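# Load a vise with one blank and tidy the rest

## Task

Place one plain gray aluminum blank flat across the two low loose bars inside the open vise, without knocking either bar over, with its long side pressed against the fixed jaw (the end block that has no hoses) and its short end pressed against the work stop (the short rod between the jaws). Put every finished part flat in the black outfeed tray with its pocket facing up. Every other blank, aluminum or brass, must finish entirely on the infeed plate (the one with short pins), not stacked on another blank and not propped on the pins. Each blank must finish either in the same orientation it started in on the plate or flipped upside down.

## Robot and tools

Robot: two Franka FR3 arms, left_arm and right_arm, each with a Robotiq 140 two-finger gripper and a wrist camera. Calibrated bases in the scene frame: left_arm at (+0.008, +0.343, +0.030) m, right_arm at (+0.048, -0.439, +0.030) m, both nearly unrotated with +z up. The left gripper's fingers can fold: only a grip within the outer quarter of the pads (near the tips) squeezes at full strength; deeper grips may be loose, slip or release later, and pressing the fingertips into a surface folds them quietly, spoiling the next grip. The right gripper's fingers are rigid.

Frames: the scene frame has its origin on the table top halfway between the arms, +x pointing out over the table, +z up, and left_arm on the +y side. Each arm's reported hand position (metres) and end_effector_quat_wxyz are in that arm's own base frame. cam_high is fixed above the table (about 1.32 m up) and is calibrated in the scene frame; cam_left_wrist and cam_right_wrist ride on the hands. All images are 896x504. The gripper's +z axis points along the fingers and the pads close along its y axis; end_effector_position is the point between closed pads, and the fingertips extend about 33 mm past it at gaps up to 40 mm (only 9 mm when fully open). Reported poses may be off by a few centimetres.

The row: every motion command uses rows of 20 numbers, each in [-1, 1], always covering both arms. Numbers 1-7 are left_arm joint offsets, 8-10 are left_arm gripper position, force_limit, speed; 11-20 repeat this for right_arm. Joint order within each arm: elbow, waist, upper arm roll, shoulder, wrist pitch, forearm roll, wrist roll. Joint numbers are scaled offsets, not poses: 1.0 equals 1.427 rad for waist, shoulder, upper arm roll and elbow, 3.044 rad for forearm roll, 2.596 rad for wrist pitch, 3.91 rad for wrist roll. They are measured from the Joint targets shown at the start of the action (or move), not from the previous row, so sending the same offset twice moves twice. A zero offset re-holds the current targets. Gripper numbers are absolute commands: position +1 is open (140 mm), about -0.8 is pads touching, -1 closes until blocked. force_limit runs from about 14 N (-1) through 40 N (0) to 58 N (+1) for a slow close; speed runs from about 30 mm/s (-1) to 140 (0) to 250 (+1), and faster closes grip much harder. To leave a gripper alone, resend its previous three numbers; a 0 is a real command.

Joint ranges (rad): waist -2.901..2.901, shoulder -1.836..1.836, upper arm roll -2.901..2.901, elbow -3.077..-0.117, forearm roll -2.876..2.876, wrist pitch 0.440..4.622, wrist roll -3.051..3.051. An action aiming more than 0.018 rad beyond a range is rejected for both arms; keep targets at least 0.05 rad inside the ends, since passing an end is a torque fault. Each step a joint's target may lead its measured angle by only 0.248 rad (big four), 0.677 (forearm roll), 0.715 (wrist pitch), 1.54 (wrist roll), and targets putting the hand over 70 mm from where it is are scaled back, so large offsets take several actions.

Tools:
- execute_actions(actions, cameras): actions is a list; each action is a table of up to 15 rows, one per 1/30 s step, the last row held if fewer. An empty list just reports state and all lines. cameras picks images (omitted or ["all"] = all, [] = none).
- move(target, speed, blend, blocking, cameras): target is one 20-number row or a list of up to 15 rows; all offsets in the list count from the same starting Joint targets. speed is the top joint speed in rad/s, 0.01 to 2 (default 0.5), one value or one per target. blend (rad) rounds corners between listed targets. Paths ignore obstacles and the other arm. Result adds a move: line (done, off_target, moving, held, fault) with the worst joint error per arm.
- wait(seconds 0-10), stop() to brake a running move.
- zoom_image(camera, region [x0, y0, x1, y1] in pixels, at most 504x504) on the latest image.
- clear_fault(arm) after a reported torque or force fault.
- read_manual(section) for licence texts only.
- finished_scene(scene) ends the current scene (1 or 2); irreversible.

Result lines: Joint positions, velocities and Joint targets per arm in the joint order above (rad, rad/s); Joint torques and External joint torques (positive toward larger angles; outside pushes lower the external reading); Flange force along the gripper's x y z (includes held weight, noisy during acceleration); Tool commands; object_status: 0 moving, 1 blocked while opening, 2 blocked while closing (a grip), 3 reached target or pads met. position_measured is in counts: 3 open, 75 = 100 mm, 139 = 60 mm, 200 = 20 mm, 230 closed. Check for status 2 after closing. To grip harder, raise force_limit and nudge position (-1 to -0.98); to soften, open and close slowly. Lines like joint sent to its limit or joint command not followed flag clamped commands.

Safety: an arm stops on any contact torque reaching its limit (35 waist and shoulder, 32 upper arm roll, 30 elbow, 12 for the three wrist joints), on 40 N of outside force including held weight, on excess joint speed, or on overheating (MOTOR HOT warns). After a force fault with the part still clamped, open before moving. Avoid dropping parts, releasing moving parts, slamming or hard pressing, squeezing hard on a part still resting on something, swinging loads fast, and any contact between the arms. Never leave anything off the table. Expect occasional brief tugs on held parts or pushes on loose ones.

Each tool is called as a command line: name --argument value for each argument, lists and objects as JSON in quotes; but a table of rows of numbers goes row by row, as --pt "numbers of a row", without its own name.

## Session

I'll start by looking at the current state.

execute_actions --actions '[]'

Scene clock: 0.00 s.
left_arm: end_effector_position=(+0.1773, -0.2225, +0.2984) position_measured=3 object_status=3 end_effector_quat_wxyz=(-0.304, -0.357, +0.865, -0.182) | right_arm: end_effector_position=(+0.4602, +0.5841, +0.3235) position_measured=3 object_status=3 end_effector_quat_wxyz=(-0.361, +0.915, -0.176, -0.039)
Joint names: [elbow, waist, upper arm roll, shoulder, wrist pitch, forearm roll, wrist roll]
Joint positions: left_arm=[-2.711 -0.571 0.324 -0.837 1.675 -0.458 0.514] | right_arm=[-1.901 0.775 0.008 0.132 2.481 0.795 -0.941]
Joint velocities: within noise
Joint torques (N m): no reading
External joint torques (N m): no reading
Flange force (N): no reading
Joint targets: left_arm=[-2.711 -0.571 0.324 -0.837 1.675 -0.458 0.514] | right_arm=[-1.901 0.775 0.008 0.132 2.481 0.795 -0.941]
Tool commands: left_gripper/position=+1.0 left_gripper/force_limit=+1.0 left_gripper/speed=+1.0 right_gripper/position=+1.0 right_gripper/force_limit=+1.0 right_gripper/speed=+1.0

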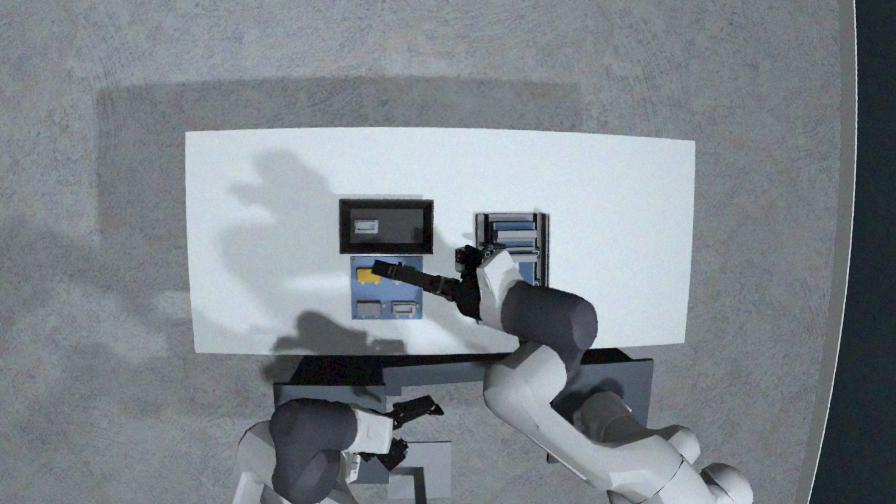

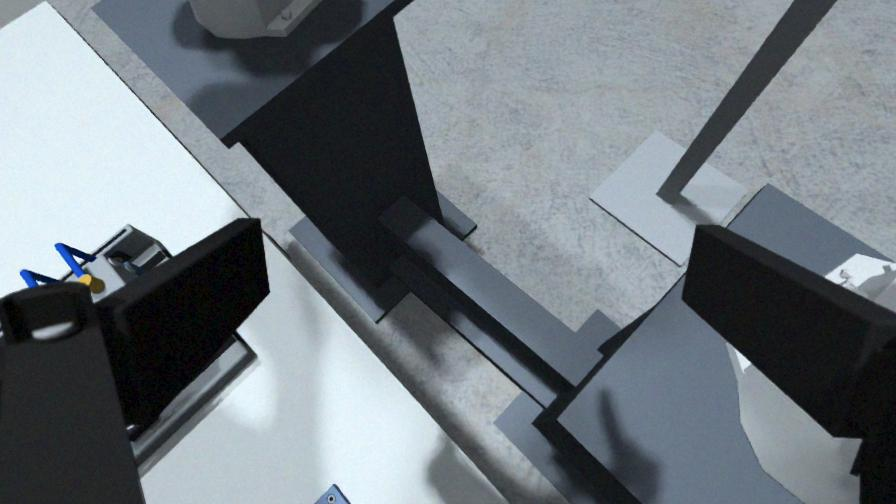

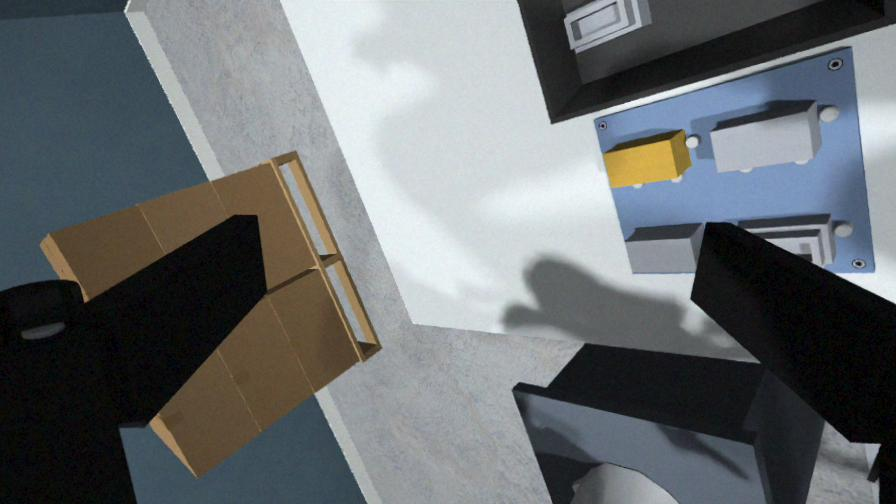

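zoom_image --camera "cam_high" --region '[320, 180, 580, 340]'

zoom_image --camera "cam_right_wrist" --region '[496, 0, 896, 300]'

zoom_image --camera "cam_left_wrist" --region '[0, 200, 300, 504]'

Scaled by 1.938 from the camera's 896x504 image, which has a finer 1280x720 frame.

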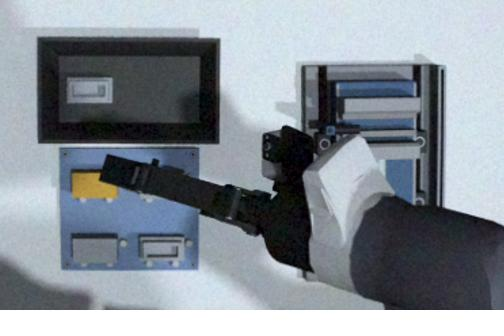

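Scaled by 1.260 from the camera's 896x504 image, which has a finer 1280x720 frame.

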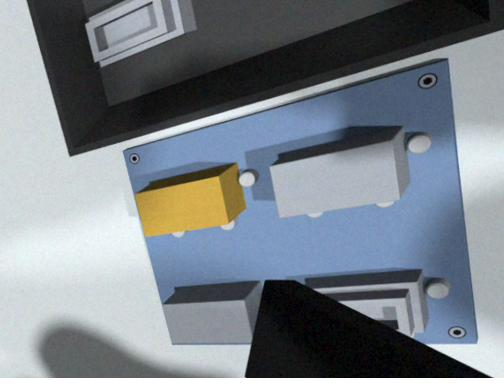

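Scaled by 1.658 from the camera's 896x504 image, which has a finer 1280x720 frame.

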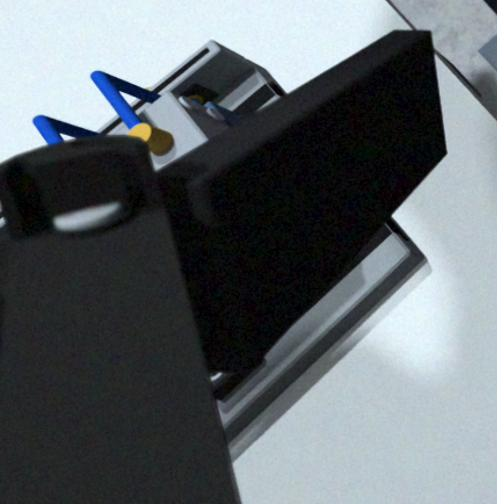

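move --target '[0,0,0,0,0,0,0,1,1,1, 0,-0.85,0,0,0,0,0,1,1,1]' --speed 0.8

Scene clock: 30.63 s.
left_arm: end_effector_position=(+0.1773, -0.2225, +0.2984) position_measured=3 object_status=3 end_effector_quat_wxyz=(-0.304, -0.357, +0.865, -0.182) | right_arm: end_effector_position=(+0.7079, -0.2280, +0.3236) position_measured=3 object_status=3 end_effector_quat_wxyz=(-0.319, +0.650, -0.667, +0.175)
Joint positions: left_arm=[-2.711 -0.571 0.324 -0.837 1.675 -0.458 0.514] | right_arm=[-1.901 -0.439 0.006 0.132 2.482 0.795 -0.941]
Joint torques (N m): left_arm=[23.48 0.61 -3.81 -3.21 1.39 -0.68 -0.04] | right_arm=[27.05 -0.32 0.97 -37.3 2.5 0.18 -0.13]
External joint torques (N m): left_arm=[0.22 0.62 1.05 -0.23 0.12 0.15 -0.05] | right_arm=[1.53 -0.33 0.89 0.52 -0.01 0.03 -0.06]
Flange force (N): left_arm=[-1.8 1.6 -1.7] | right_arm=[3.4 -5.7 2.9]
Joint targets: left_arm=[-2.711 -0.571 0.324 -0.837 1.675 -0.458 0.514] | right_arm=[-1.901 -0.438 0.008 0.132 2.481 0.795 -0.941]
move: done
camera_calibration:
cam_left_wrist: T_world_to_cam=[[-0.72617, 0.680593, -0.0973205, 0.316222], [0.662717, 0.655254, -0.362558, 0.1446], [-0.182985, -0.327775, -0.926866, 0.378953], [0, 0, 0, 1]]
cam_right_wrist: T_world_to_cam=[[-0.750242, 0.0774043, -0.656617, 0.770651], [-0.286505, 0.856975, 0.42838, 0.263672], [0.595863, 0.509512, -0.620762, 0.0307403], [0, 0, 0, 1]]

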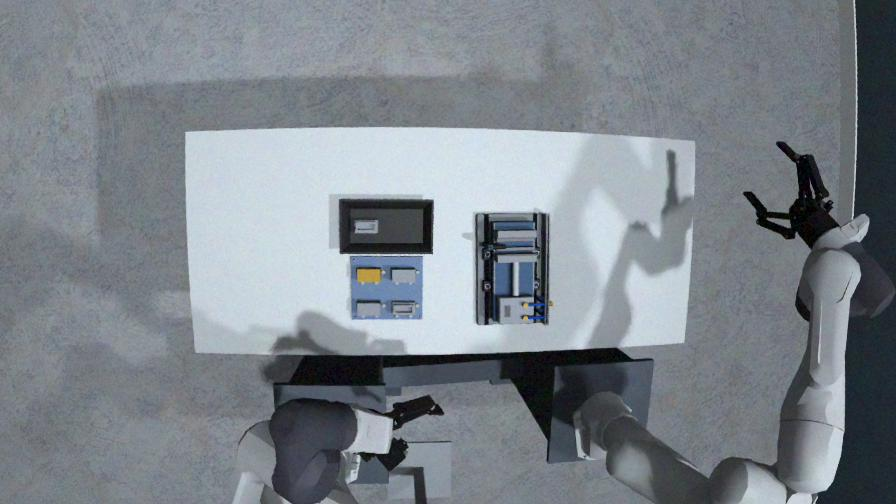

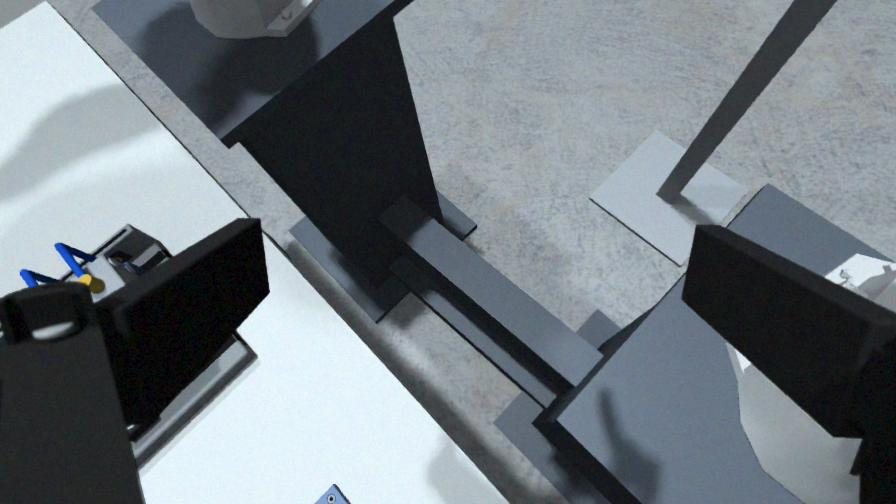

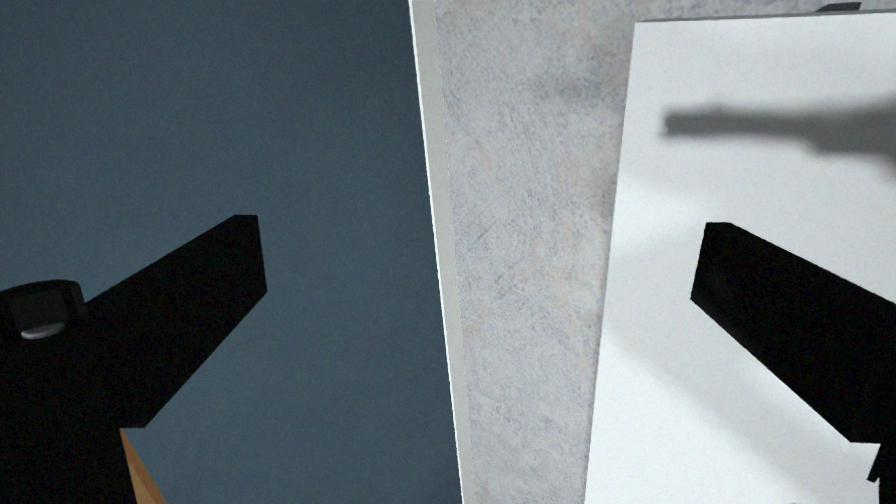

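zoom_image --camera "cam_high" --region '[330, 190, 450, 330]'

zoom_image --camera "cam_high" --region '[460, 200, 570, 335]'

Scaled by 3.600 from the camera's 896x504 image, which has a finer 1280x720 frame.

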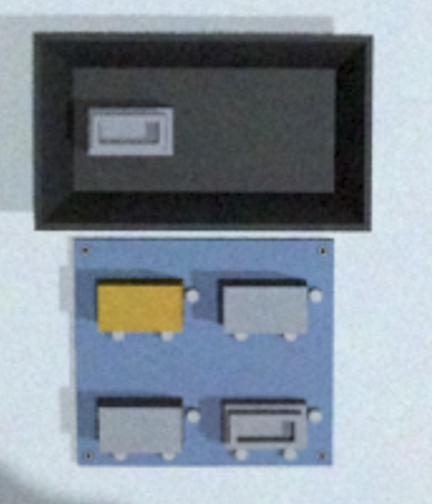

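Scaled by 3.733 from the camera's 896x504 image, which has a finer 1280x720 frame.

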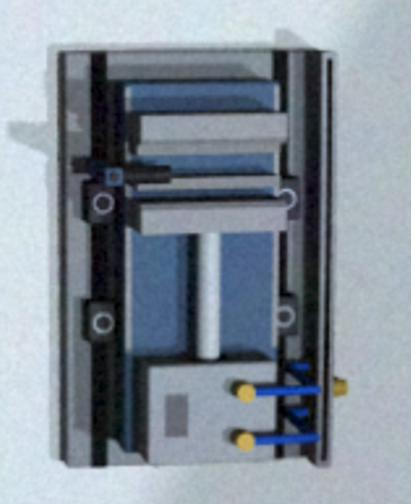

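move --target '[0,0,0,0,0,0,0,1,1,1, -0.0533,0.6615,-0.0056,-0.042,-0.1664,-0.2612,-0.0317,1,1,1]' --speed 0.8 --cameras '["cam_high","cam_right_wrist"]'

Scene clock: 124.97 s.
left_arm: end_effector_position=(+0.1773, -0.2225, +0.2984) position_measured=3 object_status=3 end_effector_quat_wxyz=(-0.304, -0.357, +0.865, -0.182) | right_arm: end_effector_position=(+0.5013, +0.2795, +0.2209) position_measured=3 object_status=3 end_effector_quat_wxyz=(-0.003, +1.000, -0.003, +0.002)
Joint positions: left_arm=[-2.711 -0.571 0.324 -0.837 1.675 -0.458 0.514] | right_arm=[-1.975 0.506 0.001 0.073 2.054 0.003 -1.06]
Joint velocities: left_arm=[within noise] | right_arm=[0 0.001 0 0.001 -0.003 -0.001 -0.006]
Joint torques (N m): left_arm=[23.46 0.59 -3.84 -3.21 1.4 -0.66 -0.07] | right_arm=[25.65 -0.29 0.55 -35.04 2.33 0.39 -0.2]
External joint torques (N m): left_arm=[0.21 0.6 0.99 -0.3 0.12 0.17 -0.08] | right_arm=[1.2 -0.34 0.44 -0.26 -0.33 -0.34 -0.2]
Flange force (N): left_arm=[-1.5 1.8 -1.6] | right_arm=[3.7 -1.7 -2.9]
Joint targets: left_arm=[-2.711 -0.571 0.324 -0.837 1.675 -0.458 0.514] | right_arm=[-1.977 0.506 0.000 0.072 2.049 0.000 -1.065]
move: done
camera_calibration:
cam_right_wrist: T_world_to_cam=[[0.0121464, -0.999849, -0.0124565, 0.285603], [-0.939059, -0.0156861, 0.343399, 0.403427], [-0.343542, 0.00752635, -0.939107, 0.513076], [0, 0, 0, 1]]
Images, in order: cam_high, cam_right_wrist.

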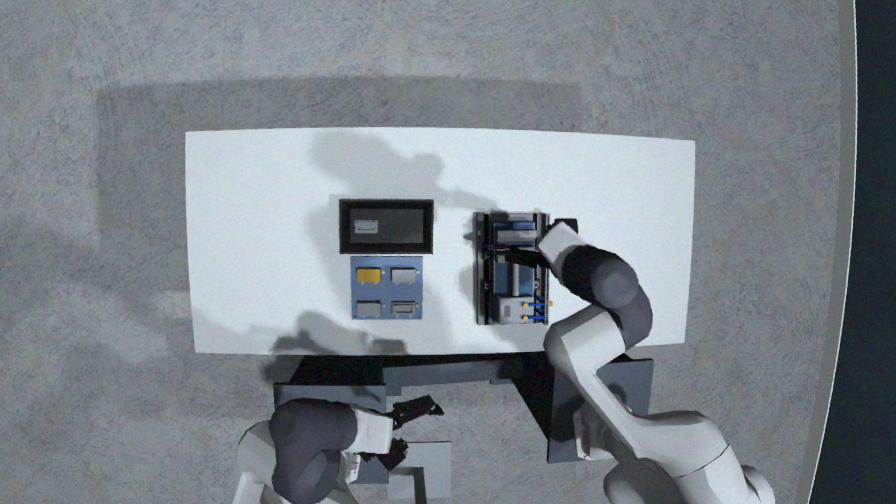

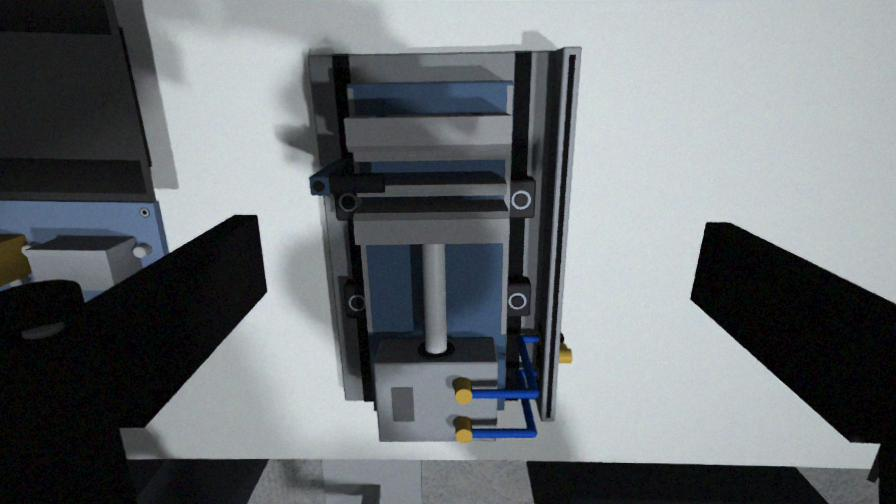

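zoom_image --camera "cam_right_wrist" --region '[290, 70, 570, 260]'

zoom_image --camera "cam_right_wrist" --region '[0, 0, 260, 280]'

Scaled by 1.800 from the camera's 896x504 image, which has a finer 1280x720 frame.

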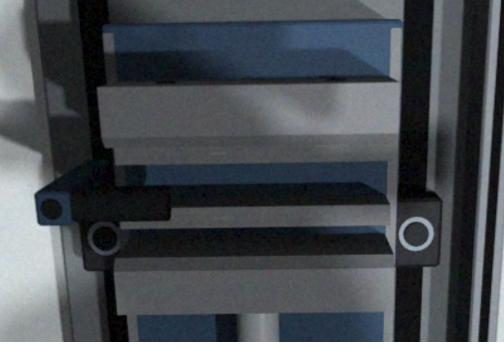

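Scaled by 1.800 from the camera's 896x504 image, which has a finer 1280x720 frame.

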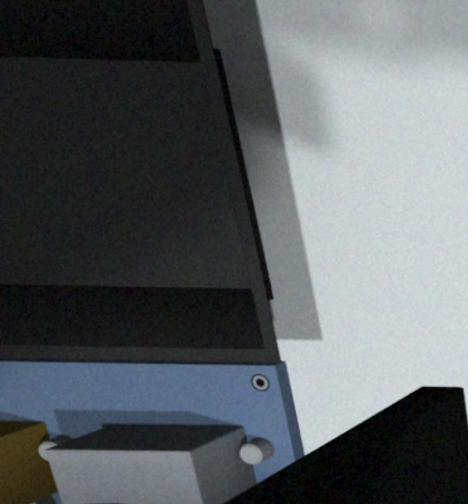

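move --target '[0,0,0,0,0,0,0,1,1,1, 0.3903,0.2873,0,0.3658,-0.0135,0,0.1049,0.2,-1,0]' --speed 0.7 --cameras '["cam_high","cam_right_wrist"]'

Scene clock: 204.23 s.
left_arm: end_effector_position=(+0.1773, -0.2225, +0.2984) position_measured=3 object_status=3 end_effector_quat_wxyz=(-0.304, -0.357, +0.865, -0.182) | right_arm: end_effector_position=(+0.4346, +0.5693, +0.1396) position_measured=104 object_status=3 end_effector_quat_wxyz=(-0.002, +1.000, +0.003, +0.000)
Joint positions: left_arm=[-2.711 -0.571 0.324 -0.837 1.675 -0.458 0.514] | right_arm=[-1.421 0.917 0.001 0.594 2.018 0.002 -0.659]
Joint velocities: left_arm=[within noise] | right_arm=[0.001 -0.001 0.001 -0.001 -0.001 0.002 0.005]
Joint torques (N m): left_arm=[23.47 0.62 -3.78 -3.21 1.4 -0.67 -0.02] | right_arm=[26.48 -0.47 1.18 -50.02 2.34 0.48 0.04]
External joint torques (N m): left_arm=[0.21 0.61 1.04 -0.28 0.12 0.16 -0.03] | right_arm=[1.79 -0.44 0.68 0.72 -0.31 -0.23 0.04]
Flange force (N): left_arm=[-1.7 1.8 -1.7] | right_arm=[8.8 -11.0 -2.1]
Joint targets: left_arm=[-2.711 -0.571 0.324 -0.837 1.675 -0.458 0.514] | right_arm=[-1.420 0.916 0.000 0.593 2.014 0.000 -0.654]
move: done
camera_calibration:
cam_right_wrist: T_world_to_cam=[[0.0224775, -0.999682, -0.0113879, 0.570413], [-0.937496, -0.0250331, 0.347094, 0.377345], [-0.347269, 0.00287429, -0.937761, 0.415778], [0, 0, 0, 1]]
Images, in order: cam_high, cam_right_wrist.

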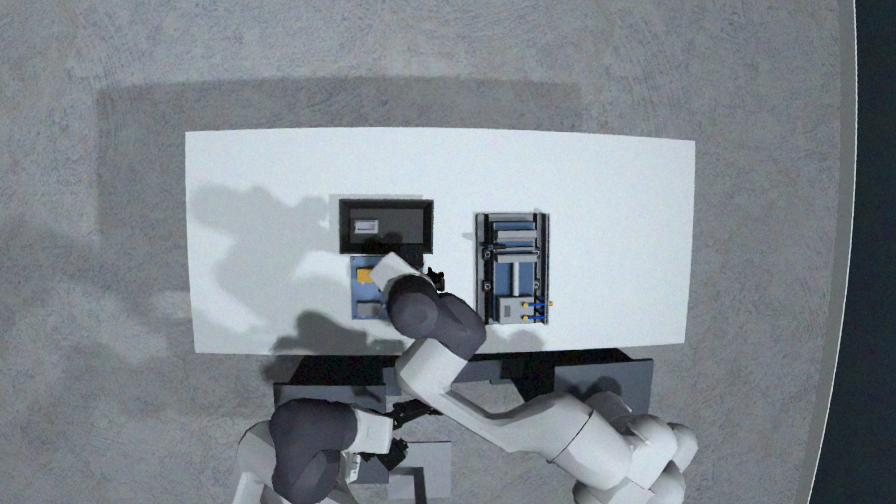

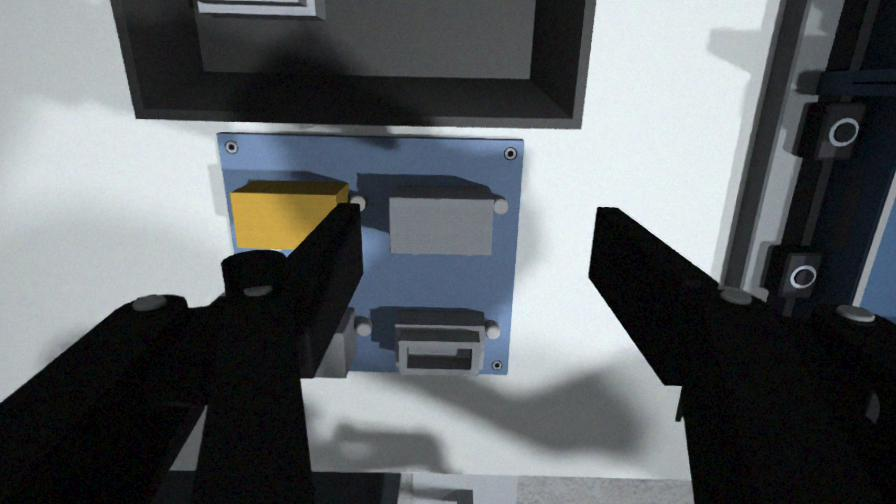

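zoom_image --camera "cam_right_wrist" --region '[220, 120, 540, 390]'

zoom_image --camera "cam_right_wrist" --region '[370, 170, 530, 270]'

Scaled by 1.575 from the camera's 896x504 image, which has a finer 1280x720 frame.

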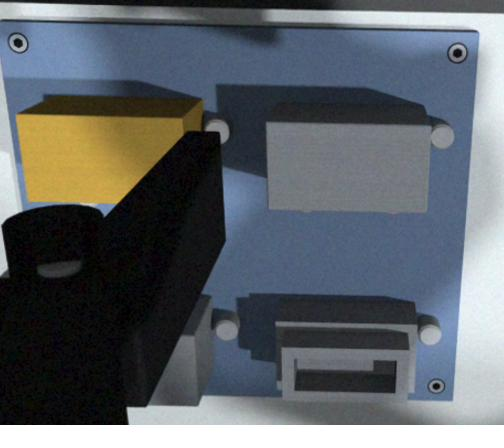

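Scaled by 3.150 from the camera's 896x504 image, which has a finer 1280x720 frame.

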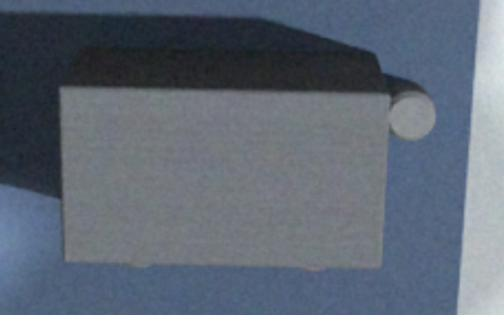

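move --target '[0,0,0,0,0,0,0,1,1,1, -0.0618,0.0331,0,0.0535,0.0630,0,0.0119,0.2,-1,0]' --speed 0.3 --cameras '["cam_right_wrist"]'

zoom_image --camera "cam_right_wrist" --region '[330, 120, 630, 330]'

Scene clock: 230.30 s.
left_arm: end_effector_position=(+0.1773, -0.2225, +0.2984) position_measured=3 object_status=3 end_effector_quat_wxyz=(-0.304, -0.357, +0.865, -0.182) | right_arm: end_effector_position=(+0.4053, +0.5823, +0.0585) position_measured=104 object_status=3 end_effector_quat_wxyz=(+0.002, +1.000, +0.001, -0.003)
Joint positions: left_arm=[-2.711 -0.571 0.324 -0.837 1.675 -0.458 0.514] | right_arm=[-1.508 0.962 0 0.671 2.173 0.002 -0.613]
Joint velocities: left_arm=[within noise] | right_arm=[-0.001 0.001 -0.001 0.001 0.003 0.001 0.005]
Joint torques (N m): left_arm=[23.48 0.6 -3.82 -3.17 1.4 -0.66 -0.03] | right_arm=[25.11 -0.34 1.35 -51.31 2.82 0.41 0.13]
External joint torques (N m): left_arm=[0.21 0.62 1.02 -0.15 0.13 0.18 -0.04] | right_arm=[1.33 -0.44 0.71 0.32 0.18 -0.24 0.13]
Flange force (N): left_arm=[-1.9 1.4 -1.7] | right_arm=[4.8 -6.6 0.2]
Joint targets: left_arm=[-2.711 -0.571 0.324 -0.837 1.675 -0.458 0.514] | right_arm=[-1.508 0.963 0.000 0.670 2.178 0.000 -0.608]
move: done
camera_calibration:
cam_right_wrist: T_world_to_cam=[[0.0198442, -0.999796, -0.00380897, 0.583848], [-0.935995, -0.0199168, 0.35145, 0.374496], [-0.351454, -0.00340907, -0.936199, 0.334711], [0, 0, 0, 1]]
Images, in order: cam_right_wrist.

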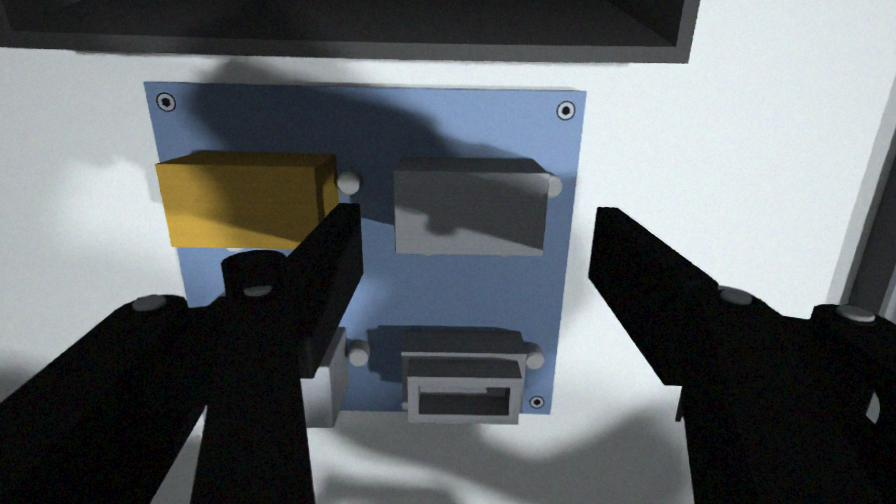

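Scaled by 1.680 from the camera's 896x504 image, which has a finer 1280x720 frame.

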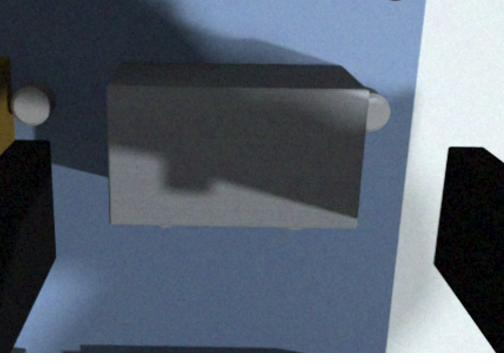

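move --target '[0,0,0,0,0,0,0,1,1,1, -0.0069,0.0002,0,0.0316,0.0227,0,0.001,0.2,-1,0]' --speed 0.05 --cameras '["cam_right_wrist"]'

zoom_image --camera "cam_right_wrist" --region '[330, 120, 630, 330]'

Scene clock: 271.17 s.
left_arm: end_effector_position=(+0.1773, -0.2225, +0.2984) position_measured=3 object_status=3 end_effector_quat_wxyz=(-0.304, -0.357, +0.865, -0.182) | right_arm: end_effector_position=(+0.4065, +0.5840, +0.0292) position_measured=104 object_status=3 end_effector_quat_wxyz=(-0.001, +1.000, -0.001, -0.001)
Joint positions: left_arm=[-2.711 -0.571 0.324 -0.837 1.675 -0.458 0.514] | right_arm=[-1.517 0.962 0 0.714 2.232 0.002 -0.607]
Joint velocities: left_arm=[within noise] | right_arm=[0 -0.001 0.001 0.001 0.004 0 0.001]
Joint torques (N m): left_arm=[23.48 0.58 -3.84 -3.22 1.39 -0.67 -0.01] | right_arm=[24.56 -0.22 1.49 -51.15 2.89 0.38 -0.01]
External joint torques (N m): left_arm=[0.19 0.6 1 -0.27 0.11 0.17 -0.01] | right_arm=[1.31 -0.1 1 0.79 0.26 -0.23 -0.01]
Flange force (N): left_arm=[-1.7 1.8 -1.6] | right_arm=[5.2 -7.6 1.5]
Joint targets: left_arm=[-2.711 -0.571 0.324 -0.837 1.675 -0.458 0.514] | right_arm=[-1.518 0.963 0.000 0.715 2.237 0.000 -0.604]
move: done
camera_calibration:
cam_right_wrist: T_world_to_cam=[[0.014343, -0.999853, -0.00941815, 0.587824], [-0.937524, -0.0167223, 0.347519, 0.384838], [-0.347625, 0.00384529, -0.937626, 0.301959], [0, 0, 0, 1]]
Images, in order: cam_right_wrist.

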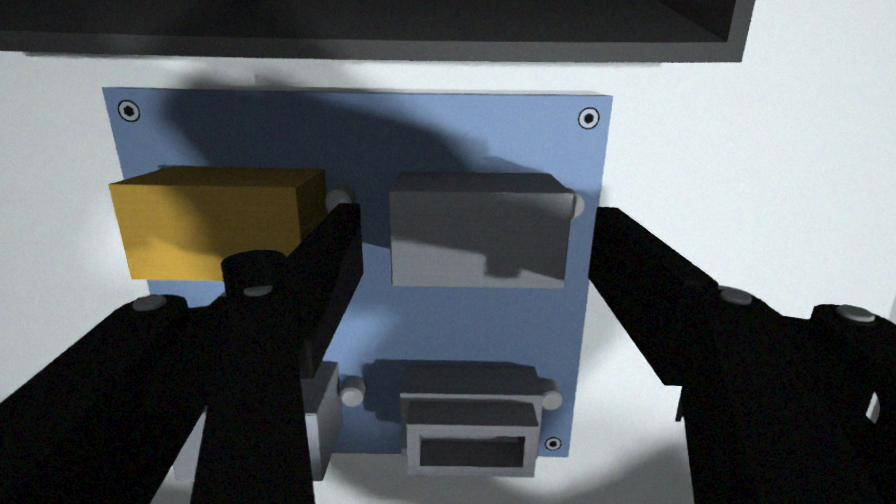

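Scaled by 1.680 from the camera's 896x504 image, which has a finer 1280x720 frame.

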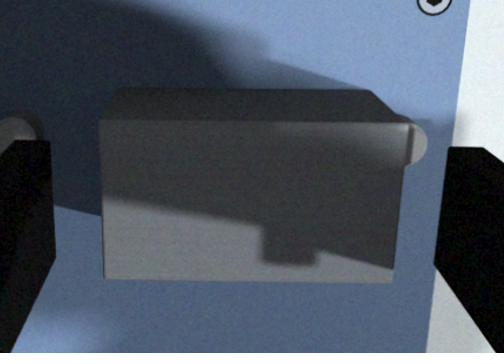

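move --pt "0 0 0 0 0 0 0 1 1 1 -0.0003 0 0 0.0034 0.0020 0 0 0.2 -1 0" --pt "0 0 0 0 0 0 0 1 1 1 -0.0003 0 0 0.0034 0.0020 0 0 -1 -0.1 -1" --speed 0.05 --cameras '["cam_right_wrist"]'

zoom_image --camera "cam_right_wrist" --region '[330, 120, 630, 330]'

Scene clock: 290.80 s.
left_arm: end_effector_position=(+0.1773, -0.2225, +0.2984) position_measured=3 object_status=3 end_effector_quat_wxyz=(-0.304, -0.357, +0.865, -0.182) | right_arm: end_effector_position=(+0.4068, +0.5844, +0.0265) position_measured=140 object_status=0 end_effector_quat_wxyz=(-0.002, +1.000, -0.002, +0.000)
Joint positions: left_arm=[-2.711 -0.571 0.324 -0.837 1.675 -0.458 0.514] | right_arm=[-1.517 0.962 0 0.718 2.238 0.002 -0.607]
Joint torques (N m): left_arm=[23.48 0.59 -3.77 -3.21 1.38 -0.67 -0.01] | right_arm=[24.13 -0.25 1.39 -50.24 2.82 0.37 0.09]
External joint torques (N m): left_arm=[0.21 0.58 1.06 -0.28 0.1 0.15 -0.02] | right_arm=[0.88 -0.2 0.83 1.8 0.18 -0.24 0.09]
Flange force (N): left_arm=[-1.7 1.8 -1.7] | right_arm=[5.8 -8.4 3.0]
Joint targets: left_arm=[-2.711 -0.571 0.324 -0.837 1.675 -0.458 0.514] | right_arm=[-1.518 0.963 0.000 0.720 2.242 0.000 -0.604]
move: done
camera_calibration:
cam_right_wrist: T_world_to_cam=[[0.0139515, -0.999847, -0.0105294, 0.588334], [-0.937812, -0.0167374, 0.34674, 0.386172], [-0.346863, 0.00503709, -0.937902, 0.298493], [0, 0, 0, 1]]
Images, in order: cam_right_wrist.

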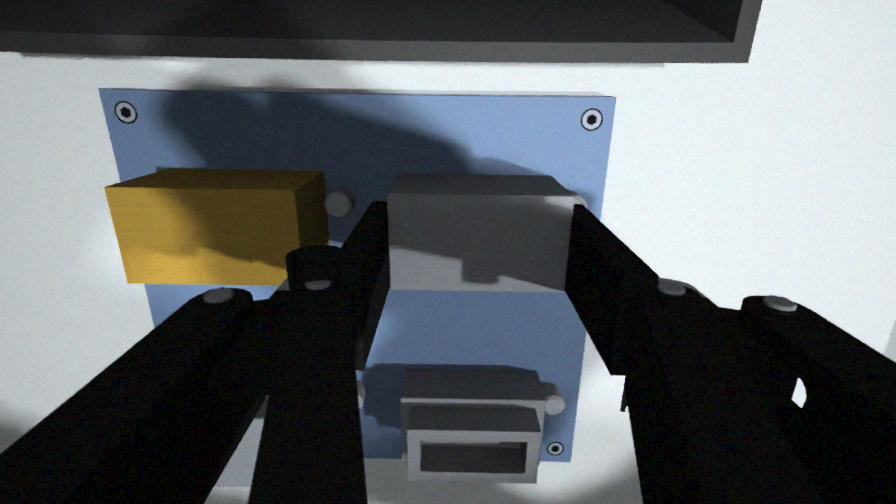

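Scaled by 1.680 from the camera's 896x504 image, which has a finer 1280x720 frame.

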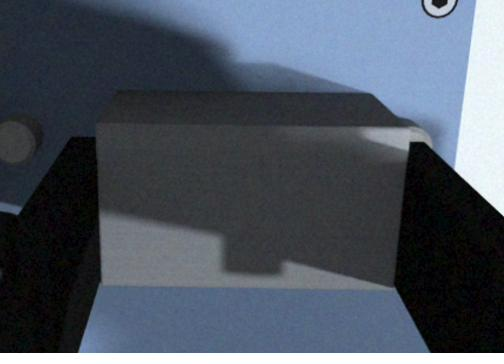

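move --target '[0,0,0,0,0,0,0,1,1,1, 0.0358,0,0,-0.0858,-0.0668,0,0,-1,-0.1,-1]' --speed 0.12 --cameras '["cam_right_wrist"]'

Scene clock: 297.60 s.
left_arm: end_effector_position=(+0.1773, -0.2225, +0.2984) position_measured=3 object_status=3 end_effector_quat_wxyz=(-0.304, -0.357, +0.865, -0.182) | right_arm: end_effector_position=(+0.4068, +0.5846, +0.1182) position_measured=140 object_status=2 end_effector_quat_wxyz=(-0.002, +1.000, -0.002, +0.000)
Joint positions: left_arm=[-2.711 -0.571 0.324 -0.837 1.675 -0.458 0.514] | right_arm=[-1.469 0.962 0 0.599 2.072 0.002 -0.607]
Joint velocities: left_arm=[within noise] | right_arm=[0 0 0 -0.001 -0.003 0 0]
Joint torques (N m): left_arm=[23.48 0.57 -3.79 -3.29 1.39 -0.67 -0.04] | right_arm=[26.79 -0.27 1.31 -51.16 2.46 0.46 0.13]
External joint torques (N m): left_arm=[0.16 0.59 1.05 -0.3 0.11 0.17 -0.05] | right_arm=[2.42 -0.12 0.91 -0.77 -0.19 -0.22 0.13]
Flange force (N): left_arm=[-1.6 2.0 -1.6] | right_arm=[6.4 -9.8 -3.4]
Joint targets: left_arm=[-2.711 -0.571 0.324 -0.837 1.675 -0.458 0.514] | right_arm=[-1.467 0.963 0.000 0.597 2.068 0.000 -0.604]
move: done
camera_calibration:
cam_right_wrist: T_world_to_cam=[[0.0142636, -0.999834, -0.0113325, 0.58945], [-0.93791, -0.017307, 0.346447, 0.354779], [-0.346586, 0.00568727, -0.938001, 0.384068], [0, 0, 0, 1]]
Images, in order: cam_right_wrist.

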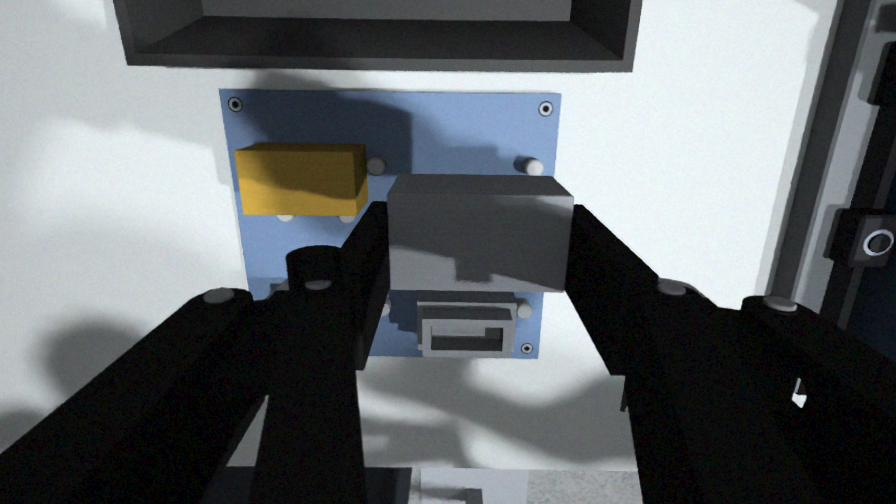

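move --target '[0,0,0,0,0,0,0,1,1,1, -0.4227,-0.2288,0,-0.3159,0.0587,0,-0.0837,-1,-0.1,-1]' --speed 0.5 --cameras '["cam_right_wrist", "cam_high"]'

zoom_image --camera "cam_right_wrist" --region '[440, 0, 760, 240]'

Scene clock: 317.60 s.
left_arm: end_effector_position=(+0.1773, -0.2225, +0.2984) position_measured=3 object_status=3 end_effector_quat_wxyz=(-0.304, -0.357, +0.865, -0.182) | right_arm: end_effector_position=(+0.4592, +0.3393, +0.1477) position_measured=140 object_status=2 end_effector_quat_wxyz=(+0.001, +1.000, -0.005, -0.002)
Joint positions: left_arm=[-2.711 -0.571 0.324 -0.837 1.675 -0.458 0.514] | right_arm=[-2.07 0.638 -0.002 0.15 2.215 0.002 -0.926]
Joint velocities: left_arm=[within noise] | right_arm=[-0.001 0 0.002 0.001 0 0 -0.004]
Joint torques (N m): left_arm=[23.49 0.56 -3.83 -3.24 1.39 -0.68 0] | right_arm=[25.39 -0.34 1.16 -37.45 3.01 0.44 -0.31]
External joint torques (N m): left_arm=[0.18 0.58 1.01 -0.25 0.11 0.16 -0.01] | right_arm=[1.97 -0.23 1.14 -1.08 0.36 -0.21 -0.31]
Flange force (N): left_arm=[-1.7 1.7 -1.6] | right_arm=[3.2 -2.5 -2.6]
Joint targets: left_arm=[-2.711 -0.571 0.324 -0.837 1.675 -0.458 0.514] | right_arm=[-2.070 0.637 0.000 0.147 2.221 0.000 -0.931]
move: done
camera_calibration:
cam_right_wrist: T_world_to_cam=[[0.00674268, -0.99996, -0.00589856, 0.346475], [-0.936258, -0.00838488, 0.351213, 0.385016], [-0.351248, 0.00315446, -0.936277, 0.434046], [0, 0, 0, 1]]
Images, in order: cam_high, cam_right_wrist.

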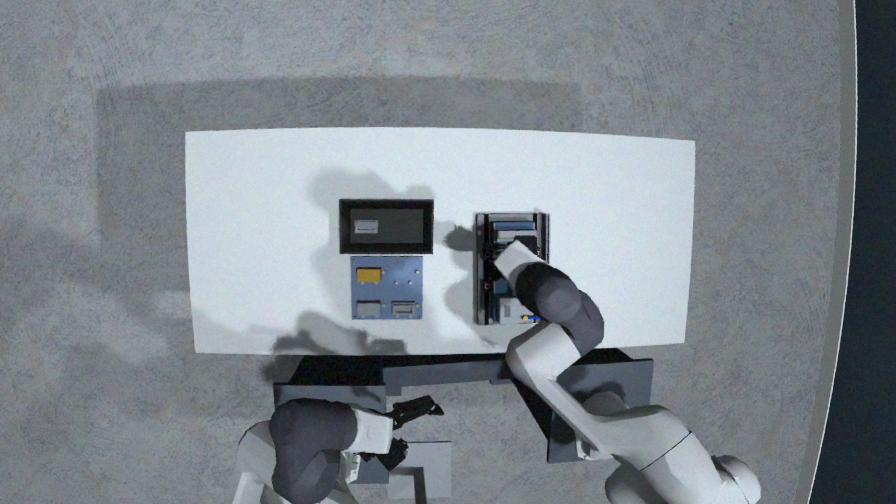

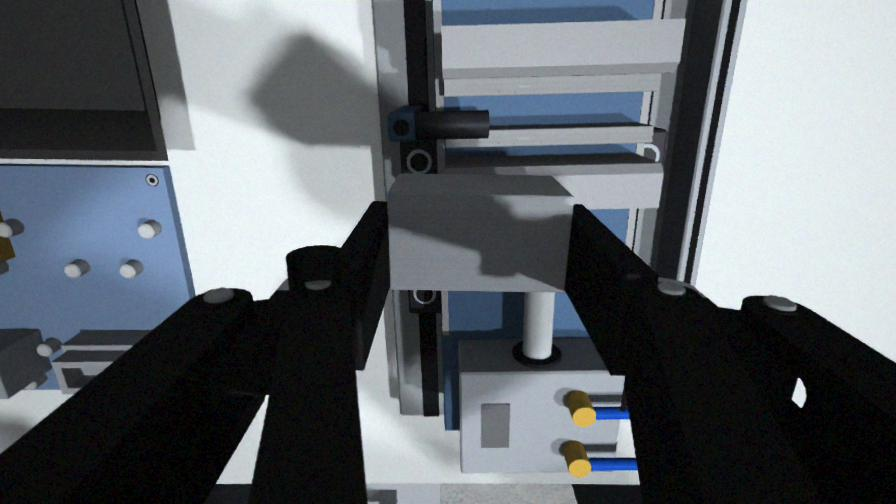

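Scaled by 1.575 from the camera's 896x504 image, which has a finer 1280x720 frame.

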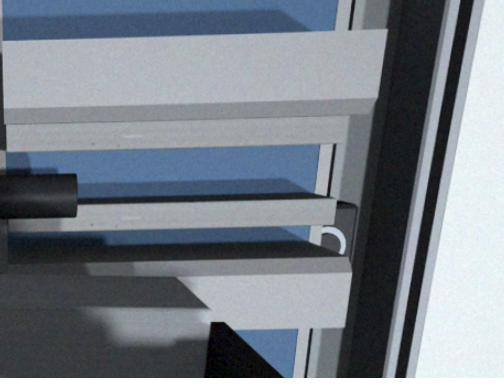

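zoom_image --camera "cam_right_wrist" --region '[430, 40, 570, 180]'

zoom_image --camera "cam_right_wrist" --region '[570, 20, 710, 180]'

Scaled by 3.600 from the camera's 896x504 image, which has a finer 1280x720 frame.

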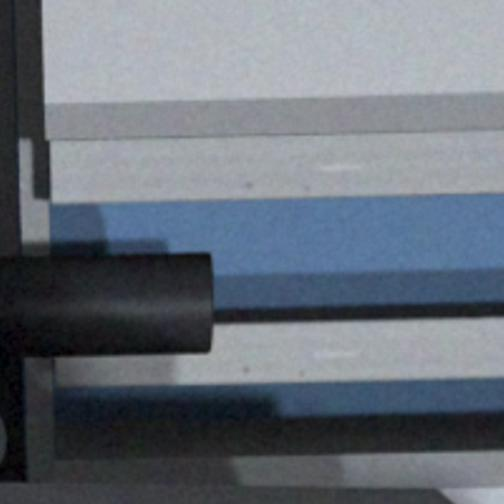

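Scaled by 3.150 from the camera's 896x504 image, which has a finer 1280x720 frame.

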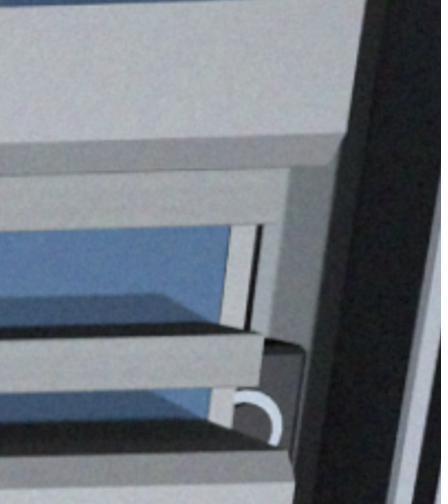

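zoom_image --camera "cam_right_wrist" --region '[370, 160, 600, 310]'

Scaled by 2.191 from the camera's 896x504 image, which has a finer 1280x720 frame.

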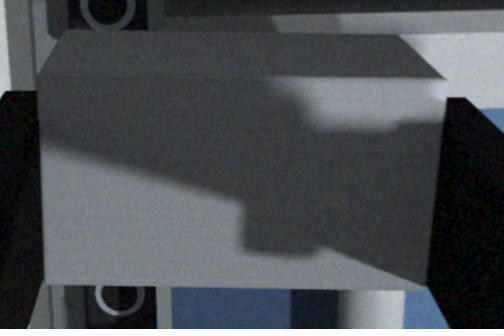

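move --target '[0,0,0,0,0,0,0,1,1,1, -0.0221,-0.0742,0,0.0255,0.0275,0,-0.0353,-1,-0.1,-1]' --speed 0.2 --cameras '["cam_right_wrist"]'

zoom_image --camera "cam_right_wrist" --region '[340, 90, 620, 310]'

Scene clock: 395.83 s.
left_arm: end_effector_position=(+0.1773, -0.2225, +0.2984) position_measured=3 object_status=3 end_effector_quat_wxyz=(-0.304, -0.357, +0.865, -0.182) | right_arm: end_effector_position=(+0.4922, +0.2896, +0.1205) position_measured=140 object_status=2 end_effector_quat_wxyz=(-0.001, +1.000, +0.012, +0.000)
Joint positions: left_arm=[-2.711 -0.571 0.324 -0.837 1.675 -0.458 0.514] | right_arm=[-2.102 0.532 -0.001 0.184 2.287 0.002 -1.064]
Joint velocities: left_arm=[within noise] | right_arm=[0.001 0 0.001 0.001 0.001 0.001 -0.005]
Joint torques (N m): left_arm=[23.52 0.59 -3.74 -3.21 1.39 -0.68 -0.04] | right_arm=[24.89 -0.5 0.92 -37.27 3.06 0.4 -0.26]
External joint torques (N m): left_arm=[0.26 0.61 1.1 -0.25 0.12 0.15 -0.05] | right_arm=[2.07 -0.51 0.75 -0.33 0.4 -0.23 -0.26]
Flange force (N): left_arm=[-1.8 1.6 -1.9] | right_arm=[5.9 -2.8 -1.3]
Joint targets: left_arm=[-2.711 -0.571 0.324 -0.837 1.675 -0.458 0.514] | right_arm=[-2.102 0.531 0.000 0.183 2.292 0.000 -1.069]
move: done
camera_calibration:
cam_right_wrist: T_world_to_cam=[[0.0403848, -0.999142, -0.00916227, 0.280051], [-0.937009, -0.0410544, 0.346885, 0.435409], [-0.346964, -0.00542379, -0.937863, 0.420923], [0, 0, 0, 1]]
Images, in order: cam_right_wrist.

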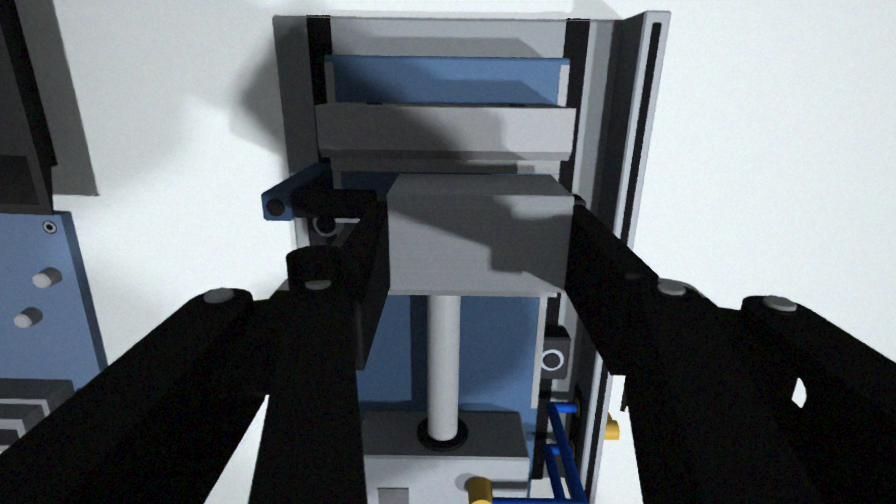

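Scaled by 1.800 from the camera's 896x504 image, which has a finer 1280x720 frame.

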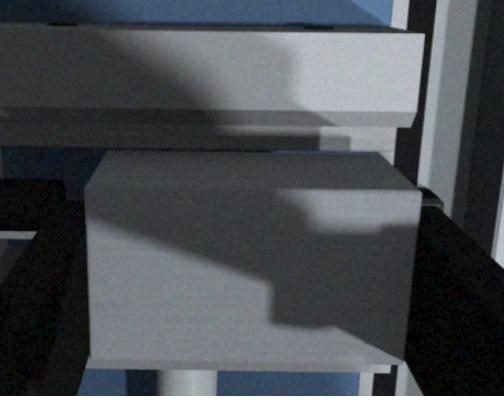

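zoom_image --camera "cam_right_wrist" --region '[310, 90, 450, 220]'

zoom_image --camera "cam_right_wrist" --region '[460, 90, 600, 220]'

Scaled by 3.600 from the camera's 896x504 image, which has a finer 1280x720 frame.

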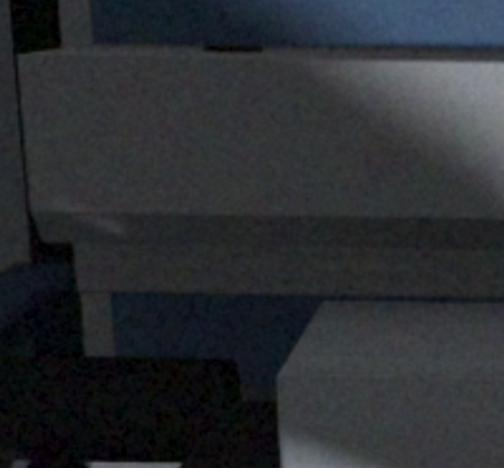

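Scaled by 3.600 from the camera's 896x504 image, which has a finer 1280x720 frame.

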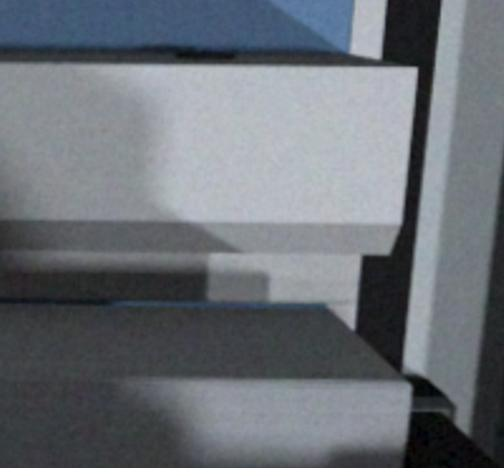

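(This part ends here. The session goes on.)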